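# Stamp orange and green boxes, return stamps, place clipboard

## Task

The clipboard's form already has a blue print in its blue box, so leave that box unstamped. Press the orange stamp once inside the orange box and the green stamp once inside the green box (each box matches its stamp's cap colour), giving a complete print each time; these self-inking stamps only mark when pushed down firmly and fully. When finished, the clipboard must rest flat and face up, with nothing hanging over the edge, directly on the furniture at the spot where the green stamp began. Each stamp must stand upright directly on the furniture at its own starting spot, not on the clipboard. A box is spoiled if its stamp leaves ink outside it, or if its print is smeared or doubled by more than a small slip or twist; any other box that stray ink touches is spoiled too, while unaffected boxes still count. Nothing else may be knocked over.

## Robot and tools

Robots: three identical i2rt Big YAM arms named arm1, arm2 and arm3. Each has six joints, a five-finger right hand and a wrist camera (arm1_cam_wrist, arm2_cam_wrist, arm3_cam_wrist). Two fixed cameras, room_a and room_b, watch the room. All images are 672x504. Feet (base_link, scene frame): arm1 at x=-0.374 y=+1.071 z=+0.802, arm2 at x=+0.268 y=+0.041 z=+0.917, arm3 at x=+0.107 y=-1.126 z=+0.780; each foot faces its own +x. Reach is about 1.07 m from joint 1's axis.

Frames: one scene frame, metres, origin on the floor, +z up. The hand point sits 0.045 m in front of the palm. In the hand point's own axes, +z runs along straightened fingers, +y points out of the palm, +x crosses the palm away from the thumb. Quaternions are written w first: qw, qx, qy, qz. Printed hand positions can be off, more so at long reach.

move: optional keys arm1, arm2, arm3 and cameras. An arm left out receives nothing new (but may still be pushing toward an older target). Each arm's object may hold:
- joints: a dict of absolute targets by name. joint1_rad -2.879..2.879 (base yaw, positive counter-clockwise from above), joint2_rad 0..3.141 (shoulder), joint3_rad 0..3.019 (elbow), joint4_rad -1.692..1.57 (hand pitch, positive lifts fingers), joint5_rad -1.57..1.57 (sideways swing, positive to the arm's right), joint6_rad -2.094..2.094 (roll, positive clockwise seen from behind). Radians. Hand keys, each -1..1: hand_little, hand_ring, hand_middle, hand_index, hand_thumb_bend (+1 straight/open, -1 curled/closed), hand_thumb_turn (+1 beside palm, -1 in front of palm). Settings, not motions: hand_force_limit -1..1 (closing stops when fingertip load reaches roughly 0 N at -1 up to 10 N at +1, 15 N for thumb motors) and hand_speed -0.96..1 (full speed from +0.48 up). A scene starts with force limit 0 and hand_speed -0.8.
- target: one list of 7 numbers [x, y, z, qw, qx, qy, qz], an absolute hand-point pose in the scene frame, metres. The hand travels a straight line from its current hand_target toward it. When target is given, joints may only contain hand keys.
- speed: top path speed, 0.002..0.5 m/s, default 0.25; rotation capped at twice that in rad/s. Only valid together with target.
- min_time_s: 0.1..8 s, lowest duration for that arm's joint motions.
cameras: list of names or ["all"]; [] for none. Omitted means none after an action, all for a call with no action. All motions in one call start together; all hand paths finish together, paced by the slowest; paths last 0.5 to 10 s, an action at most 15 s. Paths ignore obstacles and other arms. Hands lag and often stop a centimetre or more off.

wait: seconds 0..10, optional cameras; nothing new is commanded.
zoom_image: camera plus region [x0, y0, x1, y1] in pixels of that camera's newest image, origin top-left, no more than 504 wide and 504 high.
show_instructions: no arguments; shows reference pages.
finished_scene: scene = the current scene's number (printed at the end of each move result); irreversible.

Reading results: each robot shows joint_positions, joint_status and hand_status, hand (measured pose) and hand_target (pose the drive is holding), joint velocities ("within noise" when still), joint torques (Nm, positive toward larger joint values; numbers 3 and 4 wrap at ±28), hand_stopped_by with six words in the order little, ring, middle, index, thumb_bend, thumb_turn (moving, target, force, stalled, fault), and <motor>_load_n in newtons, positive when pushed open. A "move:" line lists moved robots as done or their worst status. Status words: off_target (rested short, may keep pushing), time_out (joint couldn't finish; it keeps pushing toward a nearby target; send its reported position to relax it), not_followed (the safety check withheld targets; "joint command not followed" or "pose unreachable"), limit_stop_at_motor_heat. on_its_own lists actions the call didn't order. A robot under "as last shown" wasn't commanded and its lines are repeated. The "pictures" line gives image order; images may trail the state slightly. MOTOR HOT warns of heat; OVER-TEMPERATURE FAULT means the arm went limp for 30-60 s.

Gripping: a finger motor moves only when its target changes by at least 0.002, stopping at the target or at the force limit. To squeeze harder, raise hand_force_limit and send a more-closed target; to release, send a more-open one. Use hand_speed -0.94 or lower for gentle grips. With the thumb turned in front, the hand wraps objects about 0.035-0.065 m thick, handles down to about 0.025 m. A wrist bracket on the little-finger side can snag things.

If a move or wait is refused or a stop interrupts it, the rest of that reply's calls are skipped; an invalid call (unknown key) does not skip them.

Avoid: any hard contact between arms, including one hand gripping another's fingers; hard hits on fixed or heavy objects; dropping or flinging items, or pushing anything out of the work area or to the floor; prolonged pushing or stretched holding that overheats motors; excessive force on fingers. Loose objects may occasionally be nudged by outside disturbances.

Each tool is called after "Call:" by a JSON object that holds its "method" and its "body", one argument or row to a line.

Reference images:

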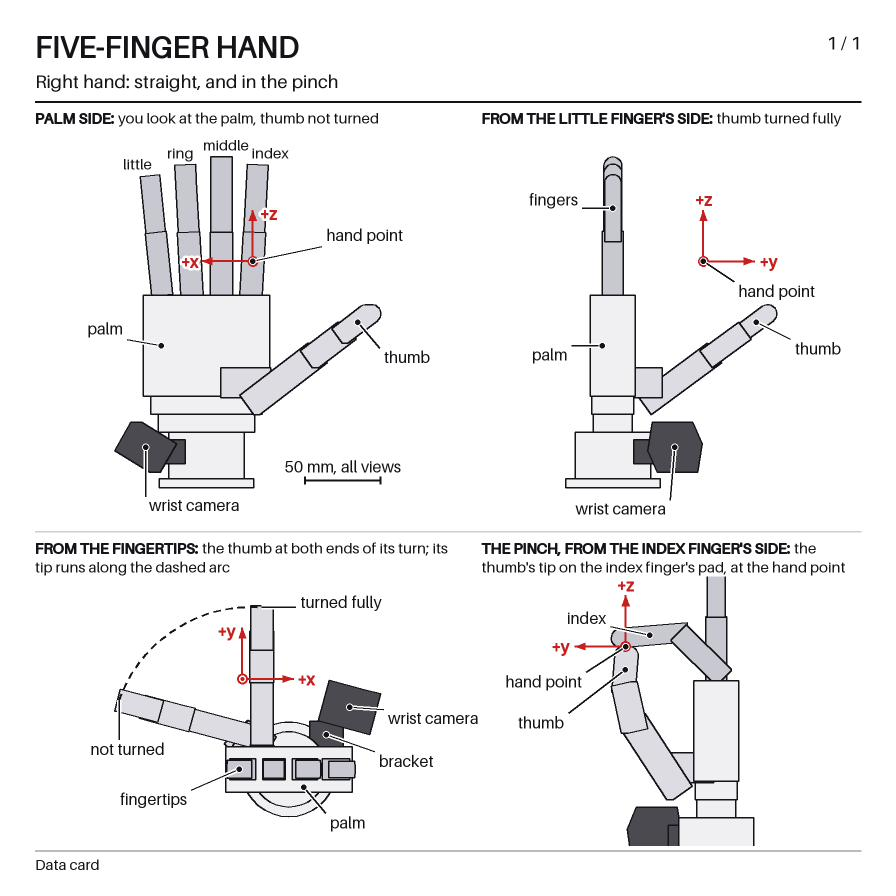

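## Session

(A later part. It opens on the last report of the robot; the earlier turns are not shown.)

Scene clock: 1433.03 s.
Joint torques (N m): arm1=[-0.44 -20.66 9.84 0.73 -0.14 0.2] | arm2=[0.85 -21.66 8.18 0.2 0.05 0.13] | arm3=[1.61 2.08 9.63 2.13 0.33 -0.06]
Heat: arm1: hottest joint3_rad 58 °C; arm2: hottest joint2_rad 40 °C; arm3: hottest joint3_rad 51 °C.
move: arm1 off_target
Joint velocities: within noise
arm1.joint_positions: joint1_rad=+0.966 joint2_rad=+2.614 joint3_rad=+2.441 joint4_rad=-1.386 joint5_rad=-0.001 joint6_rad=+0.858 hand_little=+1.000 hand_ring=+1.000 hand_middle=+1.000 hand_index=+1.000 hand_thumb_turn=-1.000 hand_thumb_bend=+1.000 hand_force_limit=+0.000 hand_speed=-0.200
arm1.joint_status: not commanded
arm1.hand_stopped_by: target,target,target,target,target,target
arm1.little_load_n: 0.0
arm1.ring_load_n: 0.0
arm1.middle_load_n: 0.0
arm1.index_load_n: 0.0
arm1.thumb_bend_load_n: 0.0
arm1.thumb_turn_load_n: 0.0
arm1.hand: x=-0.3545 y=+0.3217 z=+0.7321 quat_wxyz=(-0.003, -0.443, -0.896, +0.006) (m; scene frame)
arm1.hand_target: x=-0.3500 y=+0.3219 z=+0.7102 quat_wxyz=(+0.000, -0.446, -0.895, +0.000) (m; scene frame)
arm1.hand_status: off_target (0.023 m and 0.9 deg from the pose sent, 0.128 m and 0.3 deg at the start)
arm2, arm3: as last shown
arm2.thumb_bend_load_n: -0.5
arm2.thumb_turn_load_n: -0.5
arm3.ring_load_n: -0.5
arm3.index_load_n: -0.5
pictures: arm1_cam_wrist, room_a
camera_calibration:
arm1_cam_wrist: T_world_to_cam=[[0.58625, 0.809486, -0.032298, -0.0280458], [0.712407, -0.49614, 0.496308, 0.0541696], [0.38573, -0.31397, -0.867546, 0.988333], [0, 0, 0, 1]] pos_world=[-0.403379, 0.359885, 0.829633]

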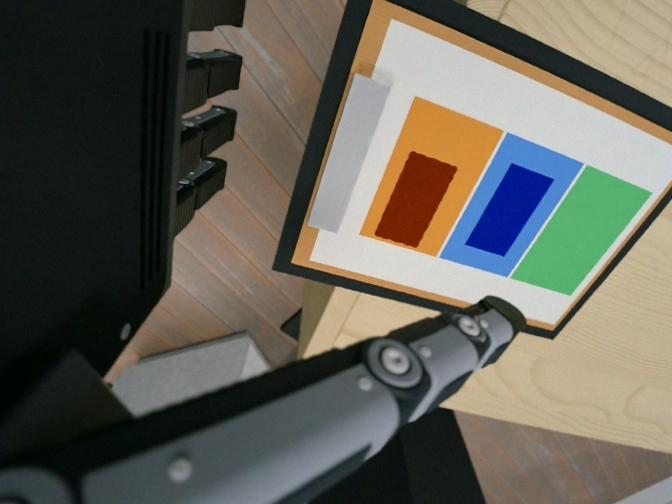

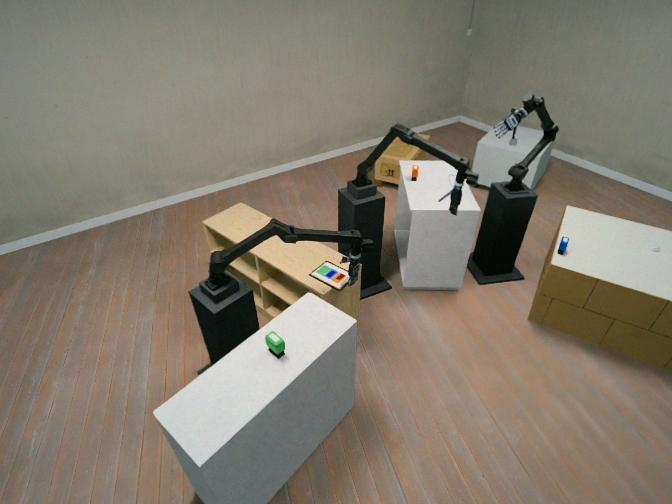

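Call:
{"method": "move", "body": {
  "arm1": {"target": [-0.343, 0.318, 0.625, 0, 0.4462, 0.8949, 0], "speed": 0.08},
  "cameras": ["arm1_cam_wrist", "room_a"]
}}

Call:
{"method": "zoom_image", "body": {
  "camera": "room_a",
  "region": [290, 220, 390, 310]
}}

Scene clock: 1441.80 s.
Joint torques (N m): arm1=[-0.32 -21.3 11.86 0.4 -0.12 0.18] | arm2=[0.85 -21.71 8.18 0.2 0.05 0.12] | arm3=[1.61 2.08 9.65 2.14 0.32 -0.07]
Heat: arm1: hottest joint3_rad 56 °C; arm2: hottest joint2_rad 40 °C; arm3: hottest joint3_rad 51 °C.
move: arm1 off_target
Joint velocities: within noise
arm1.joint_positions: joint1_rad=+0.973 joint2_rad=+2.740 joint3_rad=+2.435 joint4_rad=-1.281 joint5_rad=-0.001 joint6_rad=+0.867 hand_little=+1.000 hand_ring=+1.000 hand_middle=+1.000 hand_index=+1.000 hand_thumb_turn=-1.000 hand_thumb_bend=+1.000 hand_force_limit=+0.000 hand_speed=-0.200
arm1.joint_status: not commanded
arm1.hand_stopped_by: target,target,target,target,target,target
arm1.little_load_n: 0.0
arm1.ring_load_n: 0.0
arm1.middle_load_n: 0.0
arm1.index_load_n: -0.5
arm1.thumb_bend_load_n: 0.0
arm1.thumb_turn_load_n: 0.0
arm1.hand: x=-0.3486 y=+0.3262 z=+0.6376 quat_wxyz=(+0.002, -0.444, -0.896, -0.006) (m; scene frame)
arm1.hand_target: x=-0.3429 y=+0.3190 z=+0.6252 quat_wxyz=(+0.000, -0.446, -0.895, +0.000) (m; scene frame)
arm1.hand_status: off_target (0.016 m and 0.7 deg from the pose sent, 0.108 m and 0.9 deg at the start)
arm2: as last shown
arm2.thumb_bend_load_n: 0.0
arm2.thumb_turn_load_n: 0.0
arm3.joint_positions: joint1_rad=-1.135 joint2_rad=+0.623 joint3_rad=+1.325 joint4_rad=-1.315 joint5_rad=+0.235 joint6_rad=-0.972 hand_little=+1.000 hand_ring=+1.000 hand_middle=+1.000 hand_index=+1.000 hand_thumb_turn=+1.000 hand_thumb_bend=+1.000 hand_force_limit=+0.000 hand_speed=-0.800
arm3.joint_status: not commanded
arm3.hand_stopped_by: target,target,target,target,target,target
arm3.little_load_n: -0.5
arm3.ring_load_n: 0.0
arm3.middle_load_n: 0.0
arm3.index_load_n: 0.0
arm3.thumb_bend_load_n: 0.0
arm3.thumb_turn_load_n: 0.0
arm3.hand: x=+0.1120 y=-0.8916 z=+1.2368 quat_wxyz=(-0.398, +0.738, +0.486, +0.246) (m; scene frame)
arm3.hand_target: x=+0.1085 y=-0.8916 z=+1.2504 quat_wxyz=(-0.414, +0.730, +0.485, +0.247) (m; scene frame)
arm3.hand_status: not commanded
pictures: arm1_cam_wrist, room_a
camera_calibration:
arm1_cam_wrist: T_world_to_cam=[[0.588119, 0.808711, -0.0101149, -0.0514351], [0.710517, -0.510654, 0.484147, 0.110992], [0.38637, -0.291922, -0.874928, 0.903199], [0, 0, 0, 1]] pos_world=[-0.39758, 0.361939, 0.735978]

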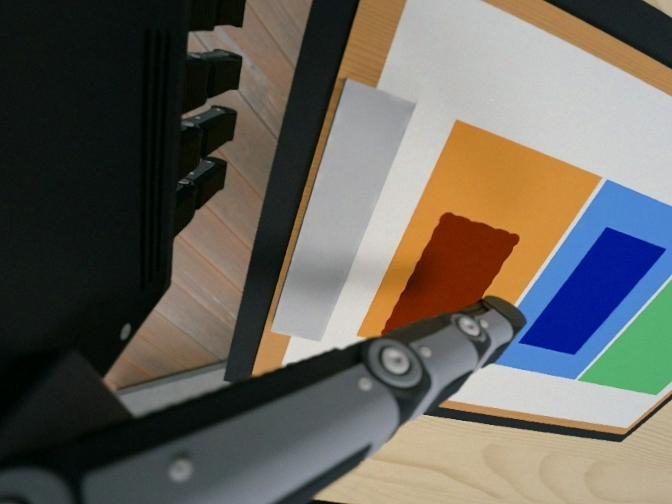

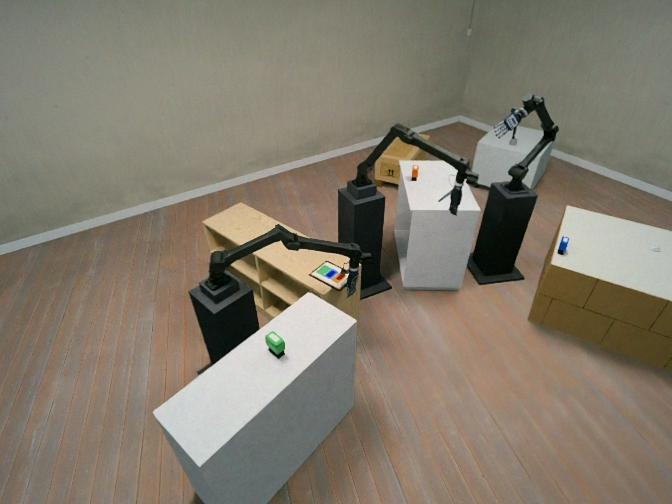

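Scaled by 5.040 from the camera's 672x504 image, which has a finer 960x720 frame.

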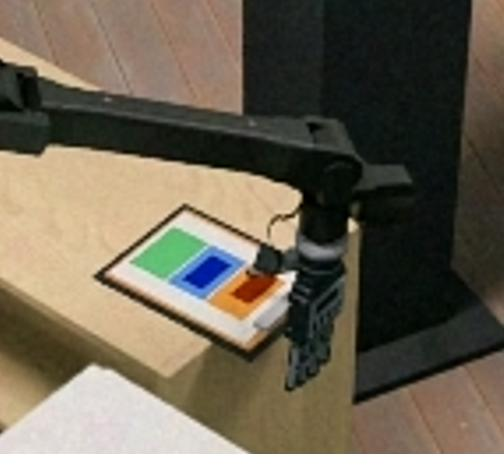

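Call:
{"method": "move", "body": {
  "arm1": {"target": [-0.334, 0.306, 0.610, 0, 0.4462, 0.8949, 0], "speed": 0.06},
  "cameras": ["arm1_cam_wrist", "room_a"]
}}

Call:
{"method": "zoom_image", "body": {
  "camera": "room_a",
  "region": [290, 220, 390, 310]
}}

Scene clock: 1454.13 s.
Joint torques (N m): arm1=[-0.21 -20.6 12.66 -0.2 -0.18 0.18] | arm2=[0.79 -21.66 8.18 0.21 0.05 0.13] | arm3=[1.61 2.14 9.65 2.15 0.32 -0.07]
Heat: arm1: hottest joint3_rad 54 °C; arm2: hottest joint2_rad 40 °C; arm3: hottest joint3_rad 51 °C.
move: arm1 off_target
Joint velocities: within noise
arm1.joint_positions: joint1_rad=+0.988 joint2_rad=+2.830 joint3_rad=+2.582 joint4_rad=-1.316 joint5_rad=-0.001 joint6_rad=+0.880 hand_little=+1.000 hand_ring=+1.000 hand_middle=+1.000 hand_index=+1.000 hand_thumb_turn=-1.000 hand_thumb_bend=+1.000 hand_force_limit=+0.000 hand_speed=-0.200
arm1.joint_status: not commanded
arm1.hand_stopped_by: target,target,target,target,target,target
arm1.little_load_n: 0.0
arm1.ring_load_n: 0.0
arm1.middle_load_n: 0.0
arm1.index_load_n: 0.0
arm1.thumb_bend_load_n: 0.0
arm1.thumb_turn_load_n: 0.0
arm1.hand: x=-0.3381 y=+0.3080 z=+0.6238 quat_wxyz=(-0.003, -0.443, -0.896, +0.004) (m; scene frame)
arm1.hand_target: x=-0.3339 y=+0.3068 z=+0.6102 quat_wxyz=(-0.001, -0.446, -0.895, +0.001) (m; scene frame)
arm1.hand_status: off_target (0.015 m and 0.7 deg from the pose sent, 0.037 m and 0.7 deg at the start)
arm2, arm3: as last shown
arm3.little_load_n: 0.0
pictures: arm1_cam_wrist, room_a
camera_calibration:
arm1_cam_wrist: T_world_to_cam=[[0.586562, 0.80942, -0.028016, -0.0326144], [0.71198, -0.498844, 0.494205, 0.0914384], [0.386044, -0.309829, -0.868894, 0.883337], [0, 0, 0, 1]] pos_world=[-0.386978, 0.345695, 0.721423]

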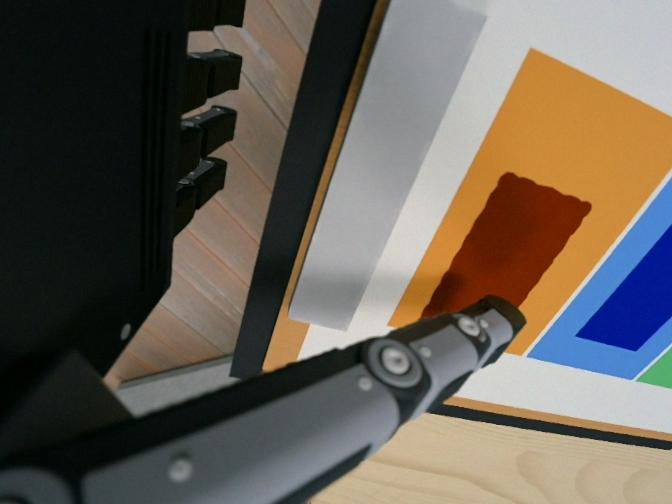

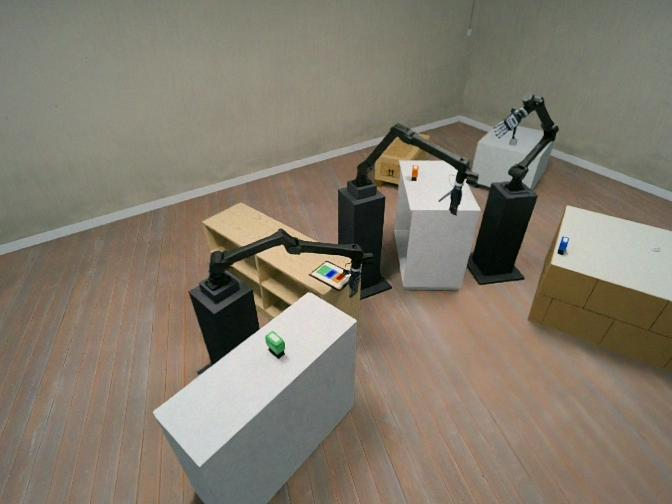

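Scaled by 5.040 from the camera's 672x504 image, which has a finer 960x720 frame.

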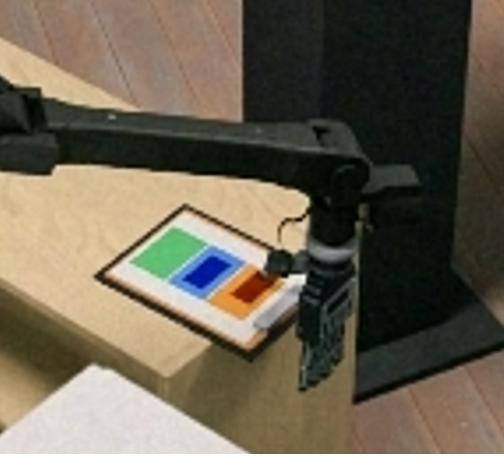

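Call:
{"method": "move", "body": {
  "arm1": {"target": [-0.334, 0.306, 0.601, 0, 0.4462, 0.8949, 0], "speed": 0.05},
  "cameras": []
}}

Call:
{"method": "move", "body": {
  "arm1": {"joints": {"hand_little": 0.05, "hand_ring": 0.05, "hand_middle": 0.05, "hand_index": 0.05, "hand_force_limit": -0.7, "hand_speed": -0.7}},
  "cameras": ["arm1_cam_wrist", "room_a"]
}}

Call:
{"method": "zoom_image", "body": {
  "camera": "room_a",
  "region": [290, 220, 390, 310]
}}

Scene clock: 1469.53 s.
Joint torques (N m): arm1=[-0.21 -20.6 12.67 -0.1 -0.16 0.15] | arm2=[0.79 -21.66 8.16 0.21 0.05 0.13] | arm3=[1.61 2.14 9.62 2.13 0.32 -0.06]
Heat: arm1: hottest joint3_rad 53 °C; arm2: hottest joint2_rad 40 °C; arm3: hottest joint3_rad 51 °C.
move: arm1 off_target
Joint velocities: within noise
arm1.joint_positions: joint1_rad=+0.988 joint2_rad=+2.851 joint3_rad=+2.595 joint4_rad=-1.316 joint5_rad=-0.001 joint6_rad=+0.880 hand_little=+1.000 hand_ring=+1.000 hand_middle=+1.000 hand_index=+1.000 hand_thumb_turn=-1.000 hand_thumb_bend=+1.000 hand_force_limit=+0.000 hand_speed=-0.200
arm1.joint_status: not commanded
arm1.hand_stopped_by: target,target,target,target,target,target
arm1.little_load_n: 0.0
arm1.ring_load_n: 0.0
arm1.middle_load_n: 0.0
arm1.index_load_n: 0.0
arm1.thumb_bend_load_n: 0.0
arm1.thumb_turn_load_n: 0.0
arm1.hand: x=-0.3380 y=+0.3096 z=+0.6135 quat_wxyz=(-0.001, -0.443, -0.896, +0.001) (m; scene frame)
arm1.hand_target: x=-0.3339 y=+0.3068 z=+0.6013 quat_wxyz=(-0.001, -0.446, -0.895, +0.001) (m; scene frame)
arm1.hand_status: off_target (0.014 m and 0.4 deg from the pose sent, 0.023 m and 0.7 deg at the start)
arm2, arm3: as last shown
pictures: none
No camera images: "cameras" was empty.

Scene clock: 1471.17 s.
Joint torques (N m): arm1=[0.26 -21.42 12.55 -0.01 -0.17 0.17] | arm2=[0.79 -21.6 8.2 0.21 0.05 0.13] | arm3=[1.61 2.2 9.63 2.14 0.32 -0.06]
Heat: arm1: hottest joint3_rad 54 °C; arm2: hottest joint2_rad 40 °C; arm3: hottest joint3_rad 51 °C.
move: arm1 done
Joint velocities: within noise
arm1.joint_positions: joint1_rad=+0.988 joint2_rad=+2.851 joint3_rad=+2.596 joint4_rad=-1.316 joint5_rad=-0.001 joint6_rad=+0.880 hand_little=+0.050 hand_ring=+0.050 hand_middle=+0.050 hand_index=+0.050 hand_thumb_turn=-1.000 hand_thumb_bend=+1.000 hand_force_limit=-0.700 hand_speed=-0.700
arm1.joint_status: all done
arm1.hand_stopped_by: target,target,target,target,target,target
arm1.little_load_n: 0.0
arm1.ring_load_n: 0.0
arm1.middle_load_n: 0.0
arm1.index_load_n: 0.0
arm1.thumb_bend_load_n: 0.0
arm1.thumb_turn_load_n: 0.0
arm1.hand: x=-0.3380 y=+0.3092 z=+0.6140 quat_wxyz=(-0.001, -0.444, -0.896, +0.001) (m; scene frame)
arm1.hand_target: x=-0.3339 y=+0.3067 z=+0.6013 quat_wxyz=(-0.001, -0.446, -0.895, +0.001) (m; scene frame)
arm1.hand_status: not commanded
arm2, arm3: as last shown
pictures: arm1_cam_wrist, room_a
camera_calibration:
arm1_cam_wrist: T_world_to_cam=[[0.586887, 0.809344, -0.0229221, -0.0368527], [0.711666, -0.502142, 0.491309, 0.0995763], [0.386128, -0.304656, -0.870683, 0.874689], [0, 0, 0, 1]] pos_world=[-0.386979, 0.346307, 0.71181]

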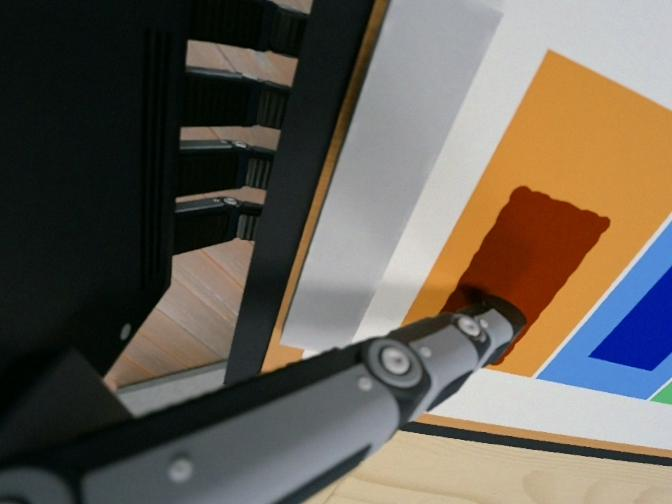

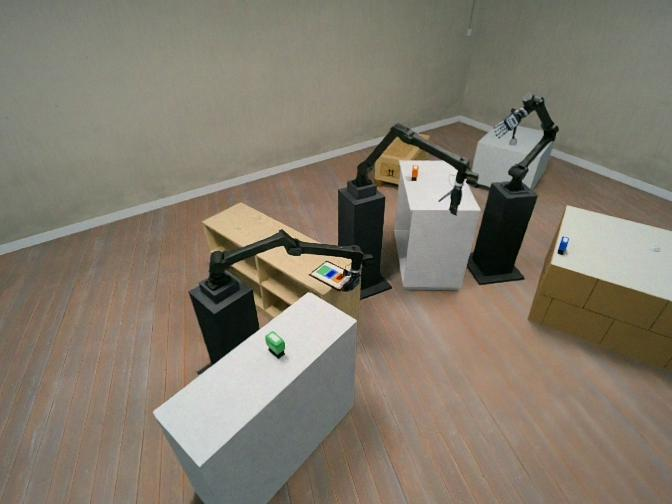

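Scaled by 5.040 from the camera's 672x504 image, which has a finer 960x720 frame.

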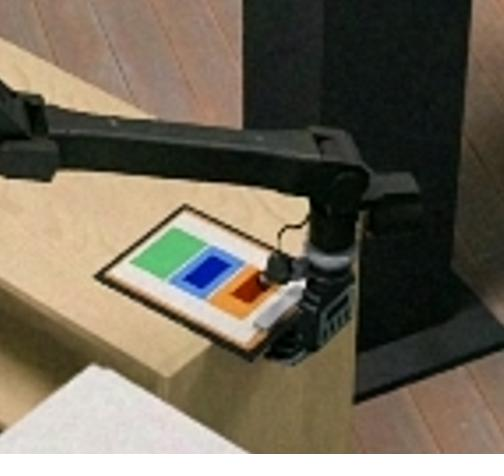

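Fingers are under the board. Now thumb.

Call:
{"method": "move", "body": {
  "arm1": {"joints": {"hand_thumb_bend": -0.4, "hand_force_limit": -0.7, "hand_speed": -0.86}},
  "cameras": ["arm1_cam_wrist", "room_a"]
}}

Call:
{"method": "zoom_image", "body": {
  "camera": "room_a",
  "region": [290, 220, 390, 310]
}}

Scene clock: 1480.40 s.
Joint torques (N m): arm1=[-0.67 -21.36 12.4 -0.08 -0.14 0.17] | arm2=[0.85 -21.54 8.17 0.18 0.05 0.12] | arm3=[1.67 2.2 9.65 2.15 0.33 -0.06]
Heat: arm1: hottest joint3_rad 55 °C; arm2: hottest joint2_rad 40 °C; arm3: hottest joint3_rad 51 °C.
move: arm1 off_target
Joint velocities: within noise
arm1.joint_positions: joint1_rad=+0.988 joint2_rad=+2.851 joint3_rad=+2.596 joint4_rad=-1.318 joint5_rad=-0.002 joint6_rad=+0.880 hand_little=+0.050 hand_ring=+0.050 hand_middle=+0.050 hand_index=+0.050 hand_thumb_turn=-1.000 hand_thumb_bend=+0.795 hand_force_limit=-0.700 hand_speed=-0.860
arm1.joint_status: hand_thumb_bend off_target (ended at +0.795, target -0.400); the others done
arm1.hand_stopped_by: target,target,target,target,force,target
arm1.little_load_n: 0.0
arm1.ring_load_n: 0.5
arm1.middle_load_n: 0.0
arm1.index_load_n: 0.0
arm1.thumb_bend_load_n: 1.5
arm1.thumb_turn_load_n: -1.0
arm1.hand: x=-0.3378 y=+0.3098 z=+0.6140 quat_wxyz=(-0.001, -0.444, -0.896, +0.000) (m; scene frame)
arm1.hand_target: x=-0.3339 y=+0.3067 z=+0.6013 quat_wxyz=(-0.001, -0.446, -0.895, +0.001) (m; scene frame)
arm1.hand_status: not commanded
arm2, arm3: as last shown
arm2.little_load_n: -0.5
arm3.thumb_turn_load_n: -0.5
pictures: arm1_cam_wrist, room_a
camera_calibration:
arm1_cam_wrist: T_world_to_cam=[[0.5869, 0.809398, -0.020573, -0.0389239], [0.711259, -0.503265, 0.49075, 0.10029], [0.386859, -0.302654, -0.871057, 0.87471], [0, 0, 0, 1]] pos_world=[-0.386877, 0.346712, 0.711905]

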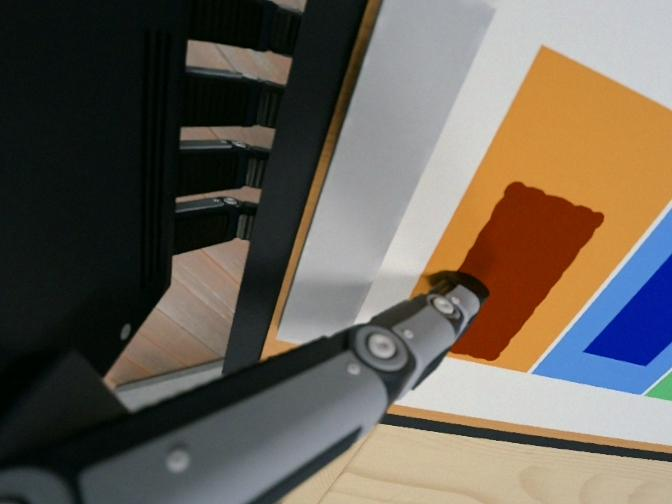

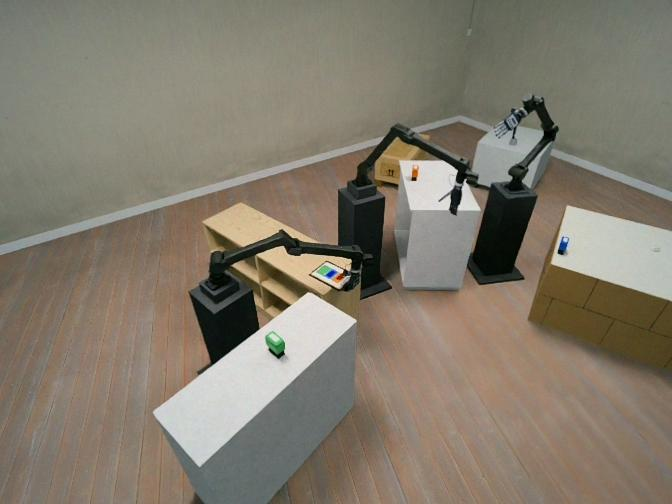

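Scaled by 5.040 from the camera's 672x504 image, which has a finer 960x720 frame.

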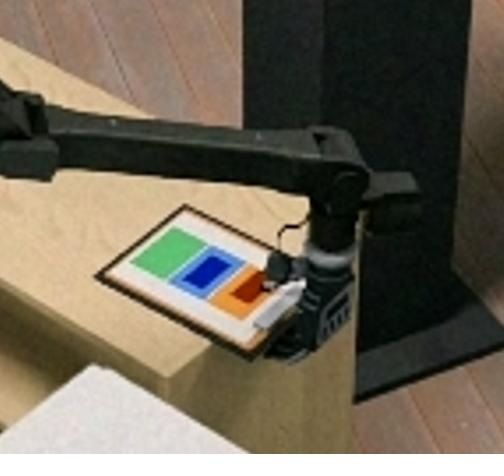

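Call:
{"method": "move", "body": {
  "arm1": {"joints": {"hand_thumb_bend": 1.0, "hand_speed": -0.6}},
  "cameras": []
}}

Call:
{"method": "move", "body": {
  "arm1": {"target": [-0.334, 0.304, 0.619, 0, 0.4462, 0.8949, 0], "speed": 0.05},
  "cameras": []
}}

Call:
{"method": "move", "body": {
  "arm1": {"joints": {"hand_thumb_bend": -0.4, "hand_force_limit": -0.7, "hand_speed": -0.86}},
  "cameras": ["arm1_cam_wrist", "room_a"]
}}

Call:
{"method": "zoom_image", "body": {
  "camera": "room_a",
  "region": [290, 220, 390, 310]
}}

Scene clock: 1488.50 s.
Joint torques (N m): arm1=[-0.73 -21.01 12.45 -0.2 -0.15 0.12] | arm2=[0.85 -21.6 8.18 0.21 0.05 0.13] | arm3=[1.61 2.14 9.63 2.15 0.33 -0.06]
Heat: arm1: hottest joint3_rad 55 °C; arm2: hottest joint2_rad 40 °C; arm3: hottest joint3_rad 51 °C.
move: arm1 done
Joint velocities: within noise
arm1.joint_positions: joint1_rad=+0.988 joint2_rad=+2.851 joint3_rad=+2.596 joint4_rad=-1.318 joint5_rad=+0.000 joint6_rad=+0.880 hand_little=+0.050 hand_ring=+0.050 hand_middle=+0.050 hand_index=+0.050 hand_thumb_turn=-1.000 hand_thumb_bend=+1.000 hand_force_limit=-0.700 hand_speed=-0.600
arm1.joint_status: all done
arm1.hand_stopped_by: target,target,target,target,target,target
arm1.little_load_n: 0.0
arm1.ring_load_n: 0.5
arm1.middle_load_n: 0.0
arm1.index_load_n: 0.0
arm1.thumb_bend_load_n: 0.0
arm1.thumb_turn_load_n: 0.0
arm1.hand: x=-0.3381 y=+0.3099 z=+0.6137 quat_wxyz=(-0.001, -0.444, -0.896, +0.000) (m; scene frame)
arm1.hand_target: x=-0.3339 y=+0.3067 z=+0.6013 quat_wxyz=(+0.000, -0.446, -0.895, +0.001) (m; scene frame)
arm1.hand_status: not commanded
arm2, arm3: as last shown
arm2.little_load_n: 0.0
arm3.thumb_turn_load_n: 0.0
pictures: none
No camera images: "cameras" was empty.

Scene clock: 1489.60 s.
Joint torques (N m): arm1=[-0.44 -22.42 12.63 -0.32 -0.16 0.14] | arm2=[0.79 -21.71 8.2 0.18 0.05 0.13] | arm3=[1.61 2.14 9.65 2.11 0.32 -0.06]
Heat: arm1: hottest joint3_rad 55 °C; arm2: hottest joint2_rad 40 °C; arm3: hottest joint3_rad 51 °C.
move: arm1 done
Joint velocities: within noise
arm1.joint_positions: joint1_rad=+0.988 joint2_rad=+2.851 joint3_rad=+2.612 joint4_rad=-1.343 joint5_rad=+0.000 joint6_rad=+0.880 hand_little=+0.050 hand_ring=+0.050 hand_middle=+0.050 hand_index=+0.050 hand_thumb_turn=-1.000 hand_thumb_bend=+1.000 hand_force_limit=-0.700 hand_speed=-0.600
arm1.joint_status: not commanded
arm1.hand_stopped_by: target,target,target,target,target,target
arm1.little_load_n: 0.0
arm1.ring_load_n: 0.0
arm1.middle_load_n: 0.0
arm1.index_load_n: 0.0
arm1.thumb_bend_load_n: 0.0
arm1.thumb_turn_load_n: 0.0
arm1.hand: x=-0.3380 y=+0.3110 z=+0.6196 quat_wxyz=(+0.001, -0.444, -0.896, -0.004) (m; scene frame)
arm1.hand_target: x=-0.3339 y=+0.3043 z=+0.6193 quat_wxyz=(-0.001, -0.446, -0.895, +0.001) (m; scene frame)
arm1.hand_status: done (0.008 m and 0.6 deg from the pose sent, 0.009 m and 0.3 deg at the start)
arm2.joint_positions: joint1_rad=+0.558 joint2_rad=+2.169 joint3_rad=+1.900 joint4_rad=-1.307 joint5_rad=-0.005 joint6_rad=-0.861 hand_little=+1.000 hand_ring=+1.000 hand_middle=+1.000 hand_index=+1.000 hand_thumb_turn=-1.000 hand_thumb_bend=+1.000 hand_force_limit=+0.000 hand_speed=-0.600
arm2.joint_status: not commanded
arm2.hand_stopped_by: target,target,target,target,target,target
arm2.little_load_n: 0.0
arm2.ring_load_n: 0.0
arm2.middle_load_n: 0.0
arm2.index_load_n: 0.0
arm2.thumb_bend_load_n: 0.0
arm2.thumb_turn_load_n: 0.0
arm2.hand: x=-0.1884 y=-0.3423 z=+0.9495 quat_wxyz=(-0.005, +0.015, -1.000, -0.002) (m; scene frame)
arm2.hand_target: x=-0.1903 y=-0.3390 z=+0.9580 quat_wxyz=(-0.003, +0.006, -1.000, +0.001) (m; scene frame)
arm2.hand_status: not commanded
arm3: as last shown
pictures: none
No camera images: "cameras" was empty.

Scene clock: 1495.43 s.
Joint torques (N m): arm1=[-0.62 -22.71 12.51 0.02 -0.14 0.17] | arm2=[0.85 -21.66 8.18 0.24 0.05 0.12] | arm3=[1.61 2.08 9.63 2.13 0.33 -0.06]
Heat: arm1: hottest joint3_rad 55 °C; arm2: hottest joint2_rad 40 °C; arm3: hottest joint3_rad 51 °C.
move: arm1 off_target
Joint velocities: within noise
arm1.joint_positions: joint1_rad=+0.988 joint2_rad=+2.851 joint3_rad=+2.614 joint4_rad=-1.351 joint5_rad=-0.002 joint6_rad=+0.880 hand_little=+0.050 hand_ring=+0.050 hand_middle=+0.050 hand_index=+0.050 hand_thumb_turn=-1.000 hand_thumb_bend=+0.607 hand_force_limit=-0.700 hand_speed=-0.860
arm1.joint_status: hand_thumb_bend off_target (ended at +0.607, target -0.400); the others done
arm1.hand_stopped_by: target,target,target,target,force,target
arm1.little_load_n: 0.0
arm1.ring_load_n: 0.0
arm1.middle_load_n: 0.0
arm1.index_load_n: 0.0
arm1.thumb_bend_load_n: 1.5
arm1.thumb_turn_load_n: -0.5
arm1.hand: x=-0.3376 y=+0.3122 z=+0.6208 quat_wxyz=(+0.002, -0.444, -0.896, -0.007) (m; scene frame)
arm1.hand_target: x=-0.3341 y=+0.3044 z=+0.6192 quat_wxyz=(-0.001, -0.447, -0.895, +0.001) (m; scene frame)
arm1.hand_status: not commanded
arm2, arm3: as last shown
pictures: arm1_cam_wrist, room_a
camera_calibration:
arm1_cam_wrist: T_world_to_cam=[[0.586967, 0.809576, -0.00745682, -0.0490565], [0.710548, -0.51071, 0.484043, 0.104256], [0.388061, -0.289416, -0.875013, 0.879991], [0, 0, 0, 1]] pos_world=[-0.386774, 0.347643, 0.719173]

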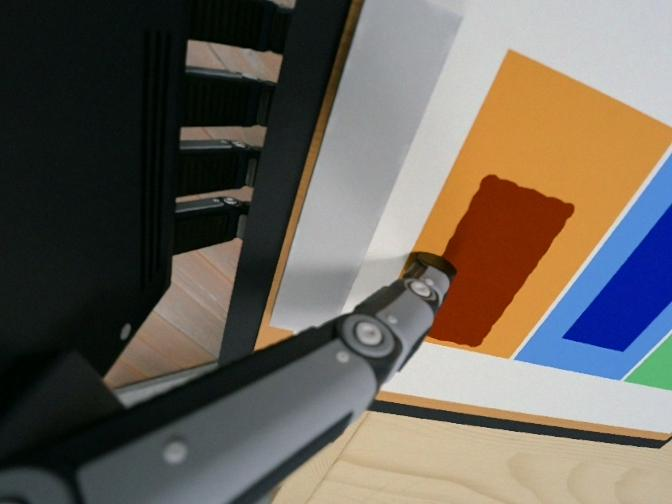

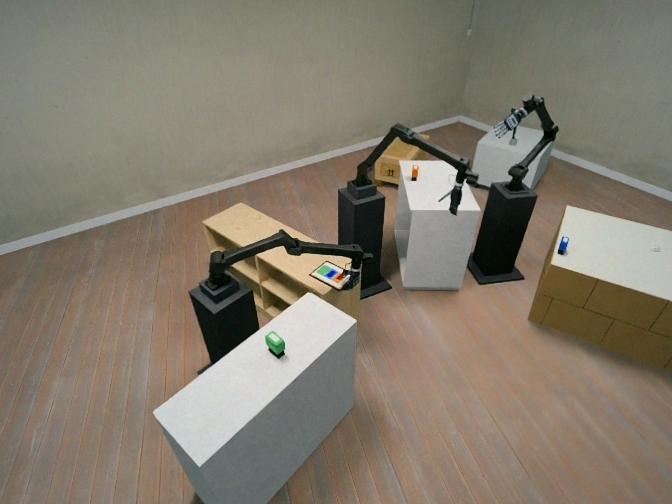

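Scaled by 5.040 from the camera's 672x504 image, which has a finer 960x720 frame.

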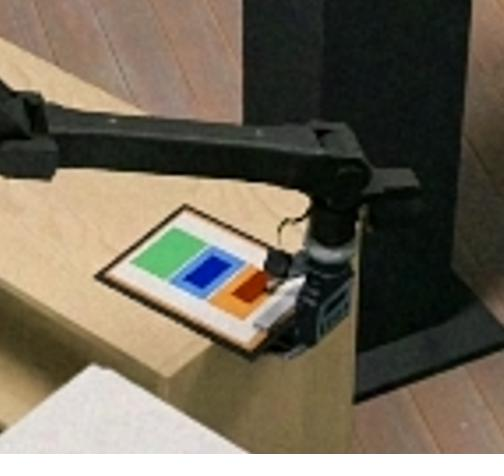

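Call:
{"method": "move", "body": {
  "arm1": {"joints": {"hand_thumb_bend": 0.85, "hand_speed": -0.6}},
  "cameras": []
}}

Call:
{"method": "move", "body": {
  "arm1": {"target": [-0.334, 0.301, 0.631, 0, 0.4462, 0.8949, 0], "speed": 0.05},
  "cameras": []
}}

Call:
{"method": "move", "body": {
  "arm1": {"joints": {"hand_thumb_bend": -0.4, "hand_force_limit": -0.65, "hand_speed": -0.86}},
  "cameras": ["arm1_cam_wrist", "room_a"]
}}

Call:
{"method": "zoom_image", "body": {
  "camera": "room_a",
  "region": [290, 220, 390, 310]
}}

Scene clock: 1502.73 s.
Joint torques (N m): arm1=[-0.73 -22.07 12.45 -0.1 -0.11 0.19] | arm2=[0.73 -21.66 8.17 0.21 0.05 0.13] | arm3=[1.61 2.08 9.62 2.14 0.33 -0.06]
Heat: arm1: hottest joint3_rad 54 °C; arm2: hottest joint2_rad 40 °C; arm3: hottest joint3_rad 51 °C.
move: arm1 done
Joint velocities: within noise
arm1.joint_positions: joint1_rad=+0.988 joint2_rad=+2.851 joint3_rad=+2.614 joint4_rad=-1.351 joint5_rad=-0.001 joint6_rad=+0.880 hand_little=+0.050 hand_ring=+0.050 hand_middle=+0.050 hand_index=+0.050 hand_thumb_turn=-1.000 hand_thumb_bend=+0.850 hand_force_limit=-0.700 hand_speed=-0.600
arm1.joint_status: all done
arm1.hand_stopped_by: target,target,target,target,target,target
arm1.little_load_n: 0.0
arm1.ring_load_n: 0.0
arm1.middle_load_n: 0.0
arm1.index_load_n: 0.0
arm1.thumb_bend_load_n: 0.0
arm1.thumb_turn_load_n: 0.0
arm1.hand: x=-0.3378 y=+0.3122 z=+0.6208 quat_wxyz=(+0.002, -0.444, -0.896, -0.007) (m; scene frame)
arm1.hand_target: x=-0.3341 y=+0.3044 z=+0.6192 quat_wxyz=(-0.001, -0.447, -0.895, +0.001) (m; scene frame)
arm1.hand_status: not commanded
arm2: as last shown
arm3.joint_positions: joint1_rad=-1.135 joint2_rad=+0.623 joint3_rad=+1.325 joint4_rad=-1.315 joint5_rad=+0.235 joint6_rad=-0.972 hand_little=+1.000 hand_ring=+1.000 hand_middle=+1.000 hand_index=+1.000 hand_thumb_turn=+1.000 hand_thumb_bend=+1.000 hand_force_limit=+0.000 hand_speed=-0.800
arm3.joint_status: not commanded
arm3.hand_stopped_by: target,target,target,target,target,target
arm3.little_load_n: 0.0
arm3.ring_load_n: 0.0
arm3.middle_load_n: 0.0
arm3.index_load_n: 0.0
arm3.thumb_bend_load_n: 0.0
arm3.thumb_turn_load_n: 0.0
arm3.hand: x=+0.1120 y=-0.8916 z=+1.2368 quat_wxyz=(-0.398, +0.738, +0.486, +0.246) (m; scene frame)
arm3.hand_target: x=+0.1085 y=-0.8916 z=+1.2504 quat_wxyz=(-0.414, +0.730, +0.485, +0.247) (m; scene frame)
arm3.hand_status: not commanded
pictures: none
No camera images: "cameras" was empty.

Scene clock: 1503.90 s.
Joint torques (N m): arm1=[-0.15 -21.89 12.83 -0.55 -0.18 0.2] | arm2=[0.79 -21.71 8.21 0.21 0.05 0.12] | arm3=[1.67 2.08 9.63 2.15 0.32 -0.06]
Heat: arm1: hottest joint3_rad 54 °C; arm2: hottest joint2_rad 40 °C; arm3: hottest joint3_rad 51 °C.
move: arm1 done
Joint velocities: within noise
arm1.joint_positions: joint1_rad=+0.988 joint2_rad=+2.851 joint3_rad=+2.652 joint4_rad=-1.379 joint5_rad=-0.001 joint6_rad=+0.880 hand_little=+0.050 hand_ring=+0.050 hand_middle=+0.050 hand_index=+0.050 hand_thumb_turn=-1.000 hand_thumb_bend=+0.850 hand_force_limit=-0.700 hand_speed=-0.600
arm1.joint_status: not commanded
arm1.hand_stopped_by: target,target,target,target,target,target
arm1.little_load_n: 0.0
arm1.ring_load_n: 0.5
arm1.middle_load_n: 0.0
arm1.index_load_n: 0.0
arm1.thumb_bend_load_n: 0.0
arm1.thumb_turn_load_n: 0.0
arm1.hand: x=-0.3381 y=+0.3065 z=+0.6347 quat_wxyz=(+0.000, -0.444, -0.896, -0.002) (m; scene frame)
arm1.hand_target: x=-0.3341 y=+0.3015 z=+0.6312 quat_wxyz=(-0.001, -0.446, -0.895, +0.001) (m; scene frame)
arm1.hand_status: done (0.008 m and 0.4 deg from the pose sent, 0.016 m and 0.9 deg at the start)
arm2, arm3: as last shown
pictures: none
No camera images: "cameras" was empty.

Scene clock: 1509.13 s.
Joint torques (N m): arm1=[-0.85 -22.83 12.62 -0.08 -0.06 0.17] | arm2=[0.73 -21.66 8.2 0.21 0.06 0.13] | arm3=[1.55 2.14 9.63 2.15 0.32 -0.07]
Heat: arm1: hottest joint3_rad 55 °C; arm2: hottest joint2_rad 40 °C; arm3: hottest joint3_rad 51 °C.
move: arm1 off_target
Joint velocities: within noise
arm1.joint_positions: joint1_rad=+0.990 joint2_rad=+2.851 joint3_rad=+2.654 joint4_rad=-1.385 joint5_rad=-0.004 joint6_rad=+0.880 hand_little=+0.050 hand_ring=+0.050 hand_middle=+0.050 hand_index=+0.050 hand_thumb_turn=-1.000 hand_thumb_bend=+0.062 hand_force_limit=-0.650 hand_speed=-0.860
arm1.joint_status: hand_thumb_bend off_target (ended at +0.062, target -0.400); the others done
arm1.hand_stopped_by: target,target,target,target,force,target
arm1.little_load_n: 0.0
arm1.ring_load_n: 0.0
arm1.middle_load_n: 0.0
arm1.index_load_n: 0.0
arm1.thumb_bend_load_n: 2.5
arm1.thumb_turn_load_n: 0.5
arm1.hand: x=-0.3355 y=+0.3076 z=+0.6356 quat_wxyz=(+0.000, -0.442, -0.897, -0.005) (m; scene frame)
arm1.hand_target: x=-0.3341 y=+0.3015 z=+0.6312 quat_wxyz=(-0.001, -0.446, -0.895, +0.001) (m; scene frame)
arm1.hand_status: not commanded
arm2, arm3: as last shown
pictures: arm1_cam_wrist, room_a
camera_calibration:
arm1_cam_wrist: T_world_to_cam=[[0.584796, 0.811101, -0.0113834, -0.045135], [0.711287, -0.505984, 0.487905, 0.089503], [0.38998, -0.293422, -0.872822, 0.891323], [0, 0, 0, 1]] pos_world=[-0.384866, 0.34343, 0.733784]

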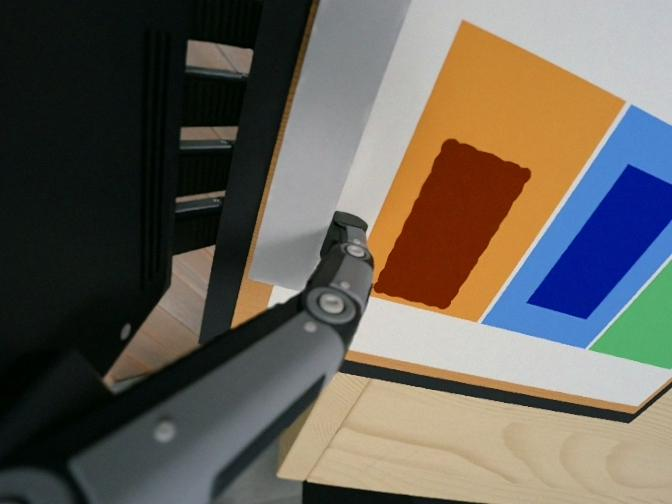

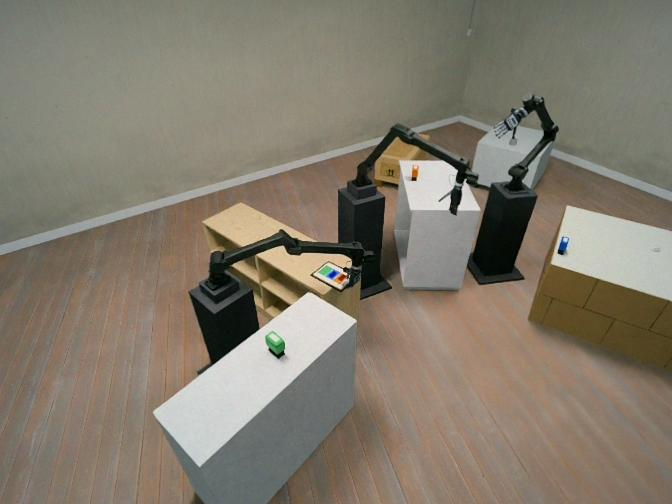

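Scaled by 5.040 from the camera's 672x504 image, which has a finer 960x720 frame.

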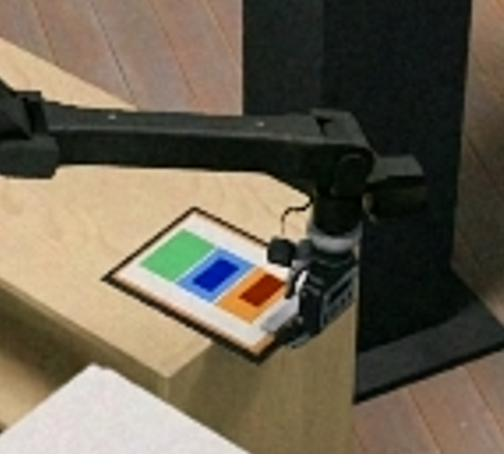

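Call:
{"method": "move", "body": {
  "arm1": {"joints": {"hand_little": -0.5, "hand_ring": -0.5, "hand_middle": -0.5, "hand_index": -0.5, "hand_force_limit": -0.6, "hand_speed": -0.88}},
  "cameras": ["arm1_cam_wrist", "room_a"]
}}

Call:
{"method": "zoom_image", "body": {
  "camera": "room_a",
  "region": [290, 220, 390, 310]
}}

Scene clock: 1515.90 s.
Joint torques (N m): arm1=[-0.62 -22.83 12.7 -0.17 0.16 0.12] | arm2=[0.85 -21.6 8.18 0.2 0.04 0.12] | arm3=[1.61 2.14 9.63 2.14 0.32 -0.07]
Heat: arm1: hottest joint3_rad 54 °C; arm2: hottest joint2_rad 40 °C; arm3: hottest joint3_rad 51 °C.
move: arm1 off_target
Joint velocities: within noise
arm1.joint_positions: joint1_rad=+0.990 joint2_rad=+2.851 joint3_rad=+2.656 joint4_rad=-1.385 joint5_rad=-0.011 joint6_rad=+0.880 hand_little=-0.127 hand_ring=-0.104 hand_middle=-0.082 hand_index=-0.048 hand_thumb_turn=-1.000 hand_thumb_bend=+0.065 hand_force_limit=-0.600 hand_speed=-0.880
arm1.joint_status: hand_little off_target (ended at -0.127, target -0.500); hand_ring off_target (ended at -0.104, target -0.500); hand_middle off_target (ended at -0.082, target -0.500); hand_index off_target (ended at -0.048, target -0.500); the others done
arm1.hand_stopped_by: force,force,force,force,force,target
arm1.little_load_n: 2.5
arm1.ring_load_n: 1.0
arm1.middle_load_n: 1.0
arm1.index_load_n: 1.0
arm1.thumb_bend_load_n: 12.0
arm1.thumb_turn_load_n: 2.5
arm1.hand: x=-0.3342 y=+0.3070 z=+0.6367 quat_wxyz=(-0.004, -0.442, -0.897, -0.005) (m; scene frame)
arm1.hand_target: x=-0.3340 y=+0.3014 z=+0.6313 quat_wxyz=(-0.001, -0.446, -0.895, +0.001) (m; scene frame)
arm1.hand_status: not commanded
arm2, arm3: as last shown
arm2.middle_load_n: 0.5
pictures: arm1_cam_wrist, room_a
camera_calibration:
arm1_cam_wrist: T_world_to_cam=[[0.584851, 0.811092, -0.00887057, -0.0469809], [0.707995, -0.505114, 0.493561, 0.0828523], [0.395843, -0.29494, -0.869666, 0.891946], [0, 0, 0, 1]] pos_world=[-0.384253, 0.343026, 0.734385]

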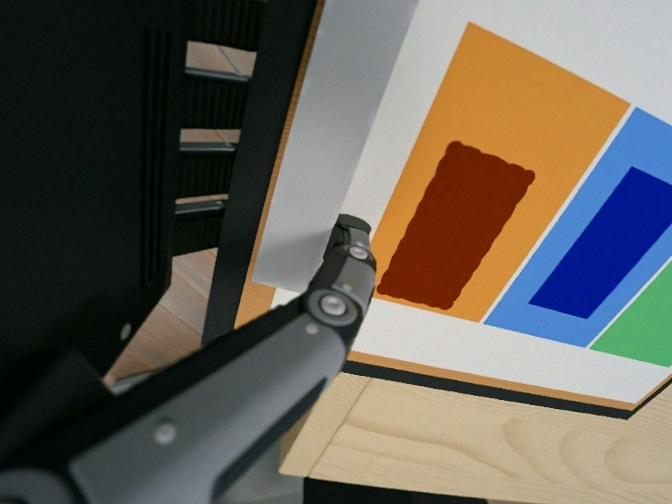

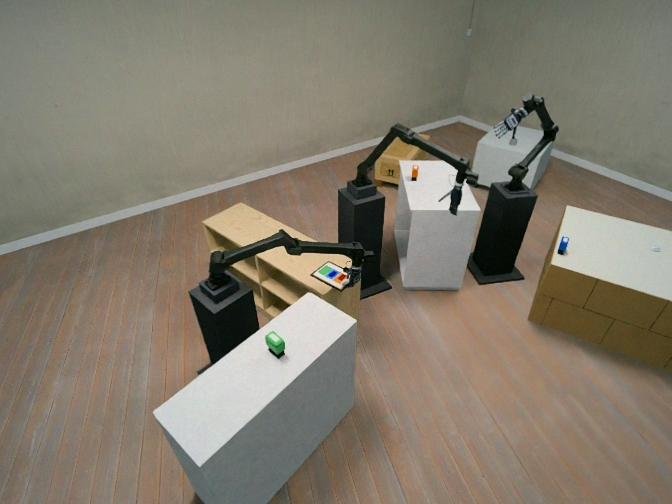

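Scaled by 5.040 from the camera's 672x504 image, which has a finer 960x720 frame.

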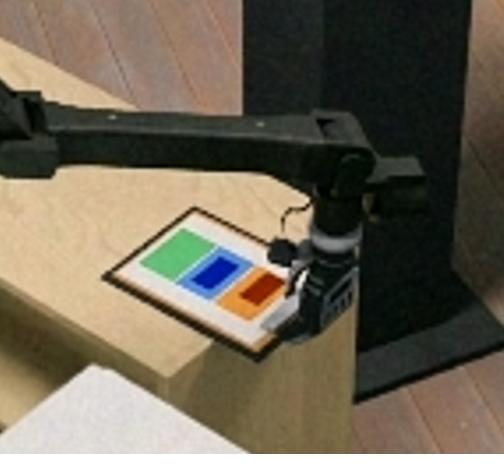

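Call:
{"method": "move", "body": {
  "arm1": {"joints": {"hand_ring": -0.55, "hand_middle": -0.55, "hand_index": -0.55, "hand_force_limit": -0.35, "hand_speed": -0.9}},
  "cameras": []
}}

Call:
{"method": "move", "body": {
  "arm1": {"target": [-0.334, 0.302, 0.690, 0, 0.4462, 0.8949, 0], "speed": 0.06},
  "cameras": ["arm1_cam_wrist", "room_a"]
}}

Call:
{"method": "zoom_image", "body": {
  "camera": "room_a",
  "region": [290, 220, 390, 310]
}}

Scene clock: 1521.73 s.
Joint torques (N m): arm1=[-0.67 -22.48 12.08 0.25 0.24 0.17] | arm2=[0.85 -21.77 8.2 0.2 0.06 0.13] | arm3=[1.61 2.14 9.65 2.14 0.32 -0.06]
Heat: arm1: hottest joint3_rad 54 °C; arm2: hottest joint2_rad 40 °C; arm3: hottest joint3_rad 51 °C.
move: arm1 off_target
Joint velocities: within noise
arm1.joint_positions: joint1_rad=+0.990 joint2_rad=+2.851 joint3_rad=+2.661 joint4_rad=-1.389 joint5_rad=-0.013 joint6_rad=+0.880 hand_little=-0.127 hand_ring=-0.158 hand_middle=-0.164 hand_index=-0.158 hand_thumb_turn=-1.000 hand_thumb_bend=+0.066 hand_force_limit=-0.350 hand_speed=-0.900
arm1.joint_status: hand_ring off_target (ended at -0.158, target -0.550); hand_middle off_target (ended at -0.164, target -0.550); hand_index off_target (ended at -0.158, target -0.550); the others done
arm1.hand_stopped_by: force,force,force,force,force,target
arm1.little_load_n: 0.0
arm1.ring_load_n: 0.5
arm1.middle_load_n: 2.5
arm1.index_load_n: 3.0
arm1.thumb_bend_load_n: 17.0
arm1.thumb_turn_load_n: 0.5
arm1.hand: x=-0.3337 y=+0.3063 z=+0.6388 quat_wxyz=(-0.005, -0.442, -0.897, -0.005) (m; scene frame)
arm1.hand_target: x=-0.3341 y=+0.3016 z=+0.6311 quat_wxyz=(-0.001, -0.446, -0.895, +0.001) (m; scene frame)
arm1.hand_status: not commanded
arm2, arm3: as last shown
pictures: none
No camera images: "cameras" was empty.

Scene clock: 1523.37 s.
Joint torques (N m): arm1=[-0.26 -27.87 11.1 -0.47 -0.31 0.1] | arm2=[0.79 -21.71 8.17 0.17 0.05 0.13] | arm3=[1.61 2.14 9.63 2.15 0.33 -0.07]
Heat: arm1: hottest joint3_rad 54 °C; arm2: hottest joint2_rad 40 °C; arm3: hottest joint3_rad 51 °C.
move: arm1 off_target
Joint velocities: within noise
arm1.joint_positions: joint1_rad=+0.990 joint2_rad=+2.822 joint3_rad=+2.661 joint4_rad=-1.447 joint5_rad=+0.003 joint6_rad=+0.887 hand_little=-0.127 hand_ring=-0.158 hand_middle=-0.163 hand_index=-0.158 hand_thumb_turn=-1.000 hand_thumb_bend=+0.066 hand_force_limit=-0.350 hand_speed=-0.900
arm1.joint_status: not commanded
arm1.hand_stopped_by: force,force,force,force,force,target
arm1.little_load_n: 0.0
arm1.ring_load_n: 0.5
arm1.middle_load_n: 6.5
arm1.index_load_n: 0.5
arm1.thumb_bend_load_n: 12.0
arm1.thumb_turn_load_n: 1.5
arm1.hand: x=-0.3366 y=+0.3134 z=+0.6600 quat_wxyz=(+0.009, -0.445, -0.895, -0.015) (m; scene frame)
arm1.hand_target: x=-0.3341 y=+0.3026 z=+0.6897 quat_wxyz=(+0.000, -0.446, -0.895, +0.000) (m; scene frame)
arm1.hand_status: off_target (0.032 m and 2.0 deg from the pose sent, 0.051 m and 1.0 deg at the start)
arm2, arm3: as last shown
arm2.middle_load_n: 0.0
arm2.thumb_bend_load_n: -0.5
pictures: arm1_cam_wrist, room_a
camera_calibration:
arm1_cam_wrist: T_world_to_cam=[[0.590177, 0.807247, 0.00660573, -0.0577667], [0.710959, -0.523622, 0.469423, 0.0989753], [0.382399, -0.272346, -0.882949, 0.912184], [0, 0, 0, 1]] pos_world=[-0.385093, 0.346887, 0.759332]

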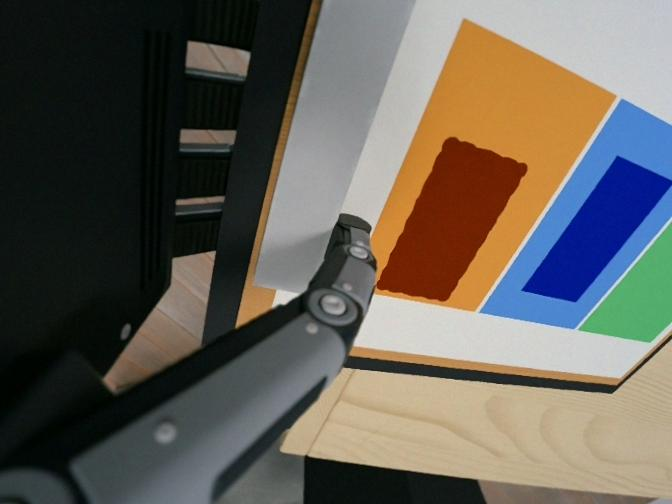

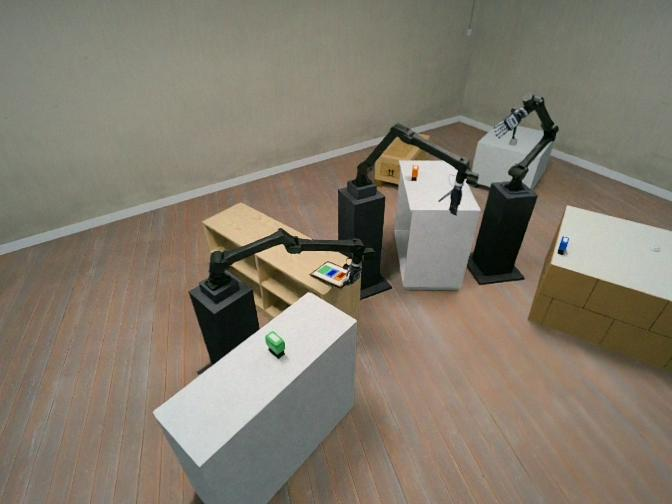

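Scaled by 5.040 from the camera's 672x504 image, which has a finer 960x720 frame.

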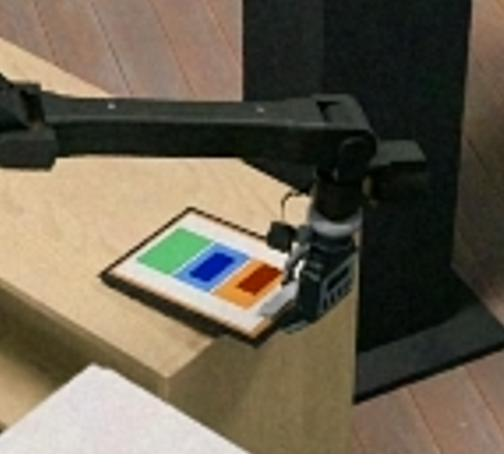

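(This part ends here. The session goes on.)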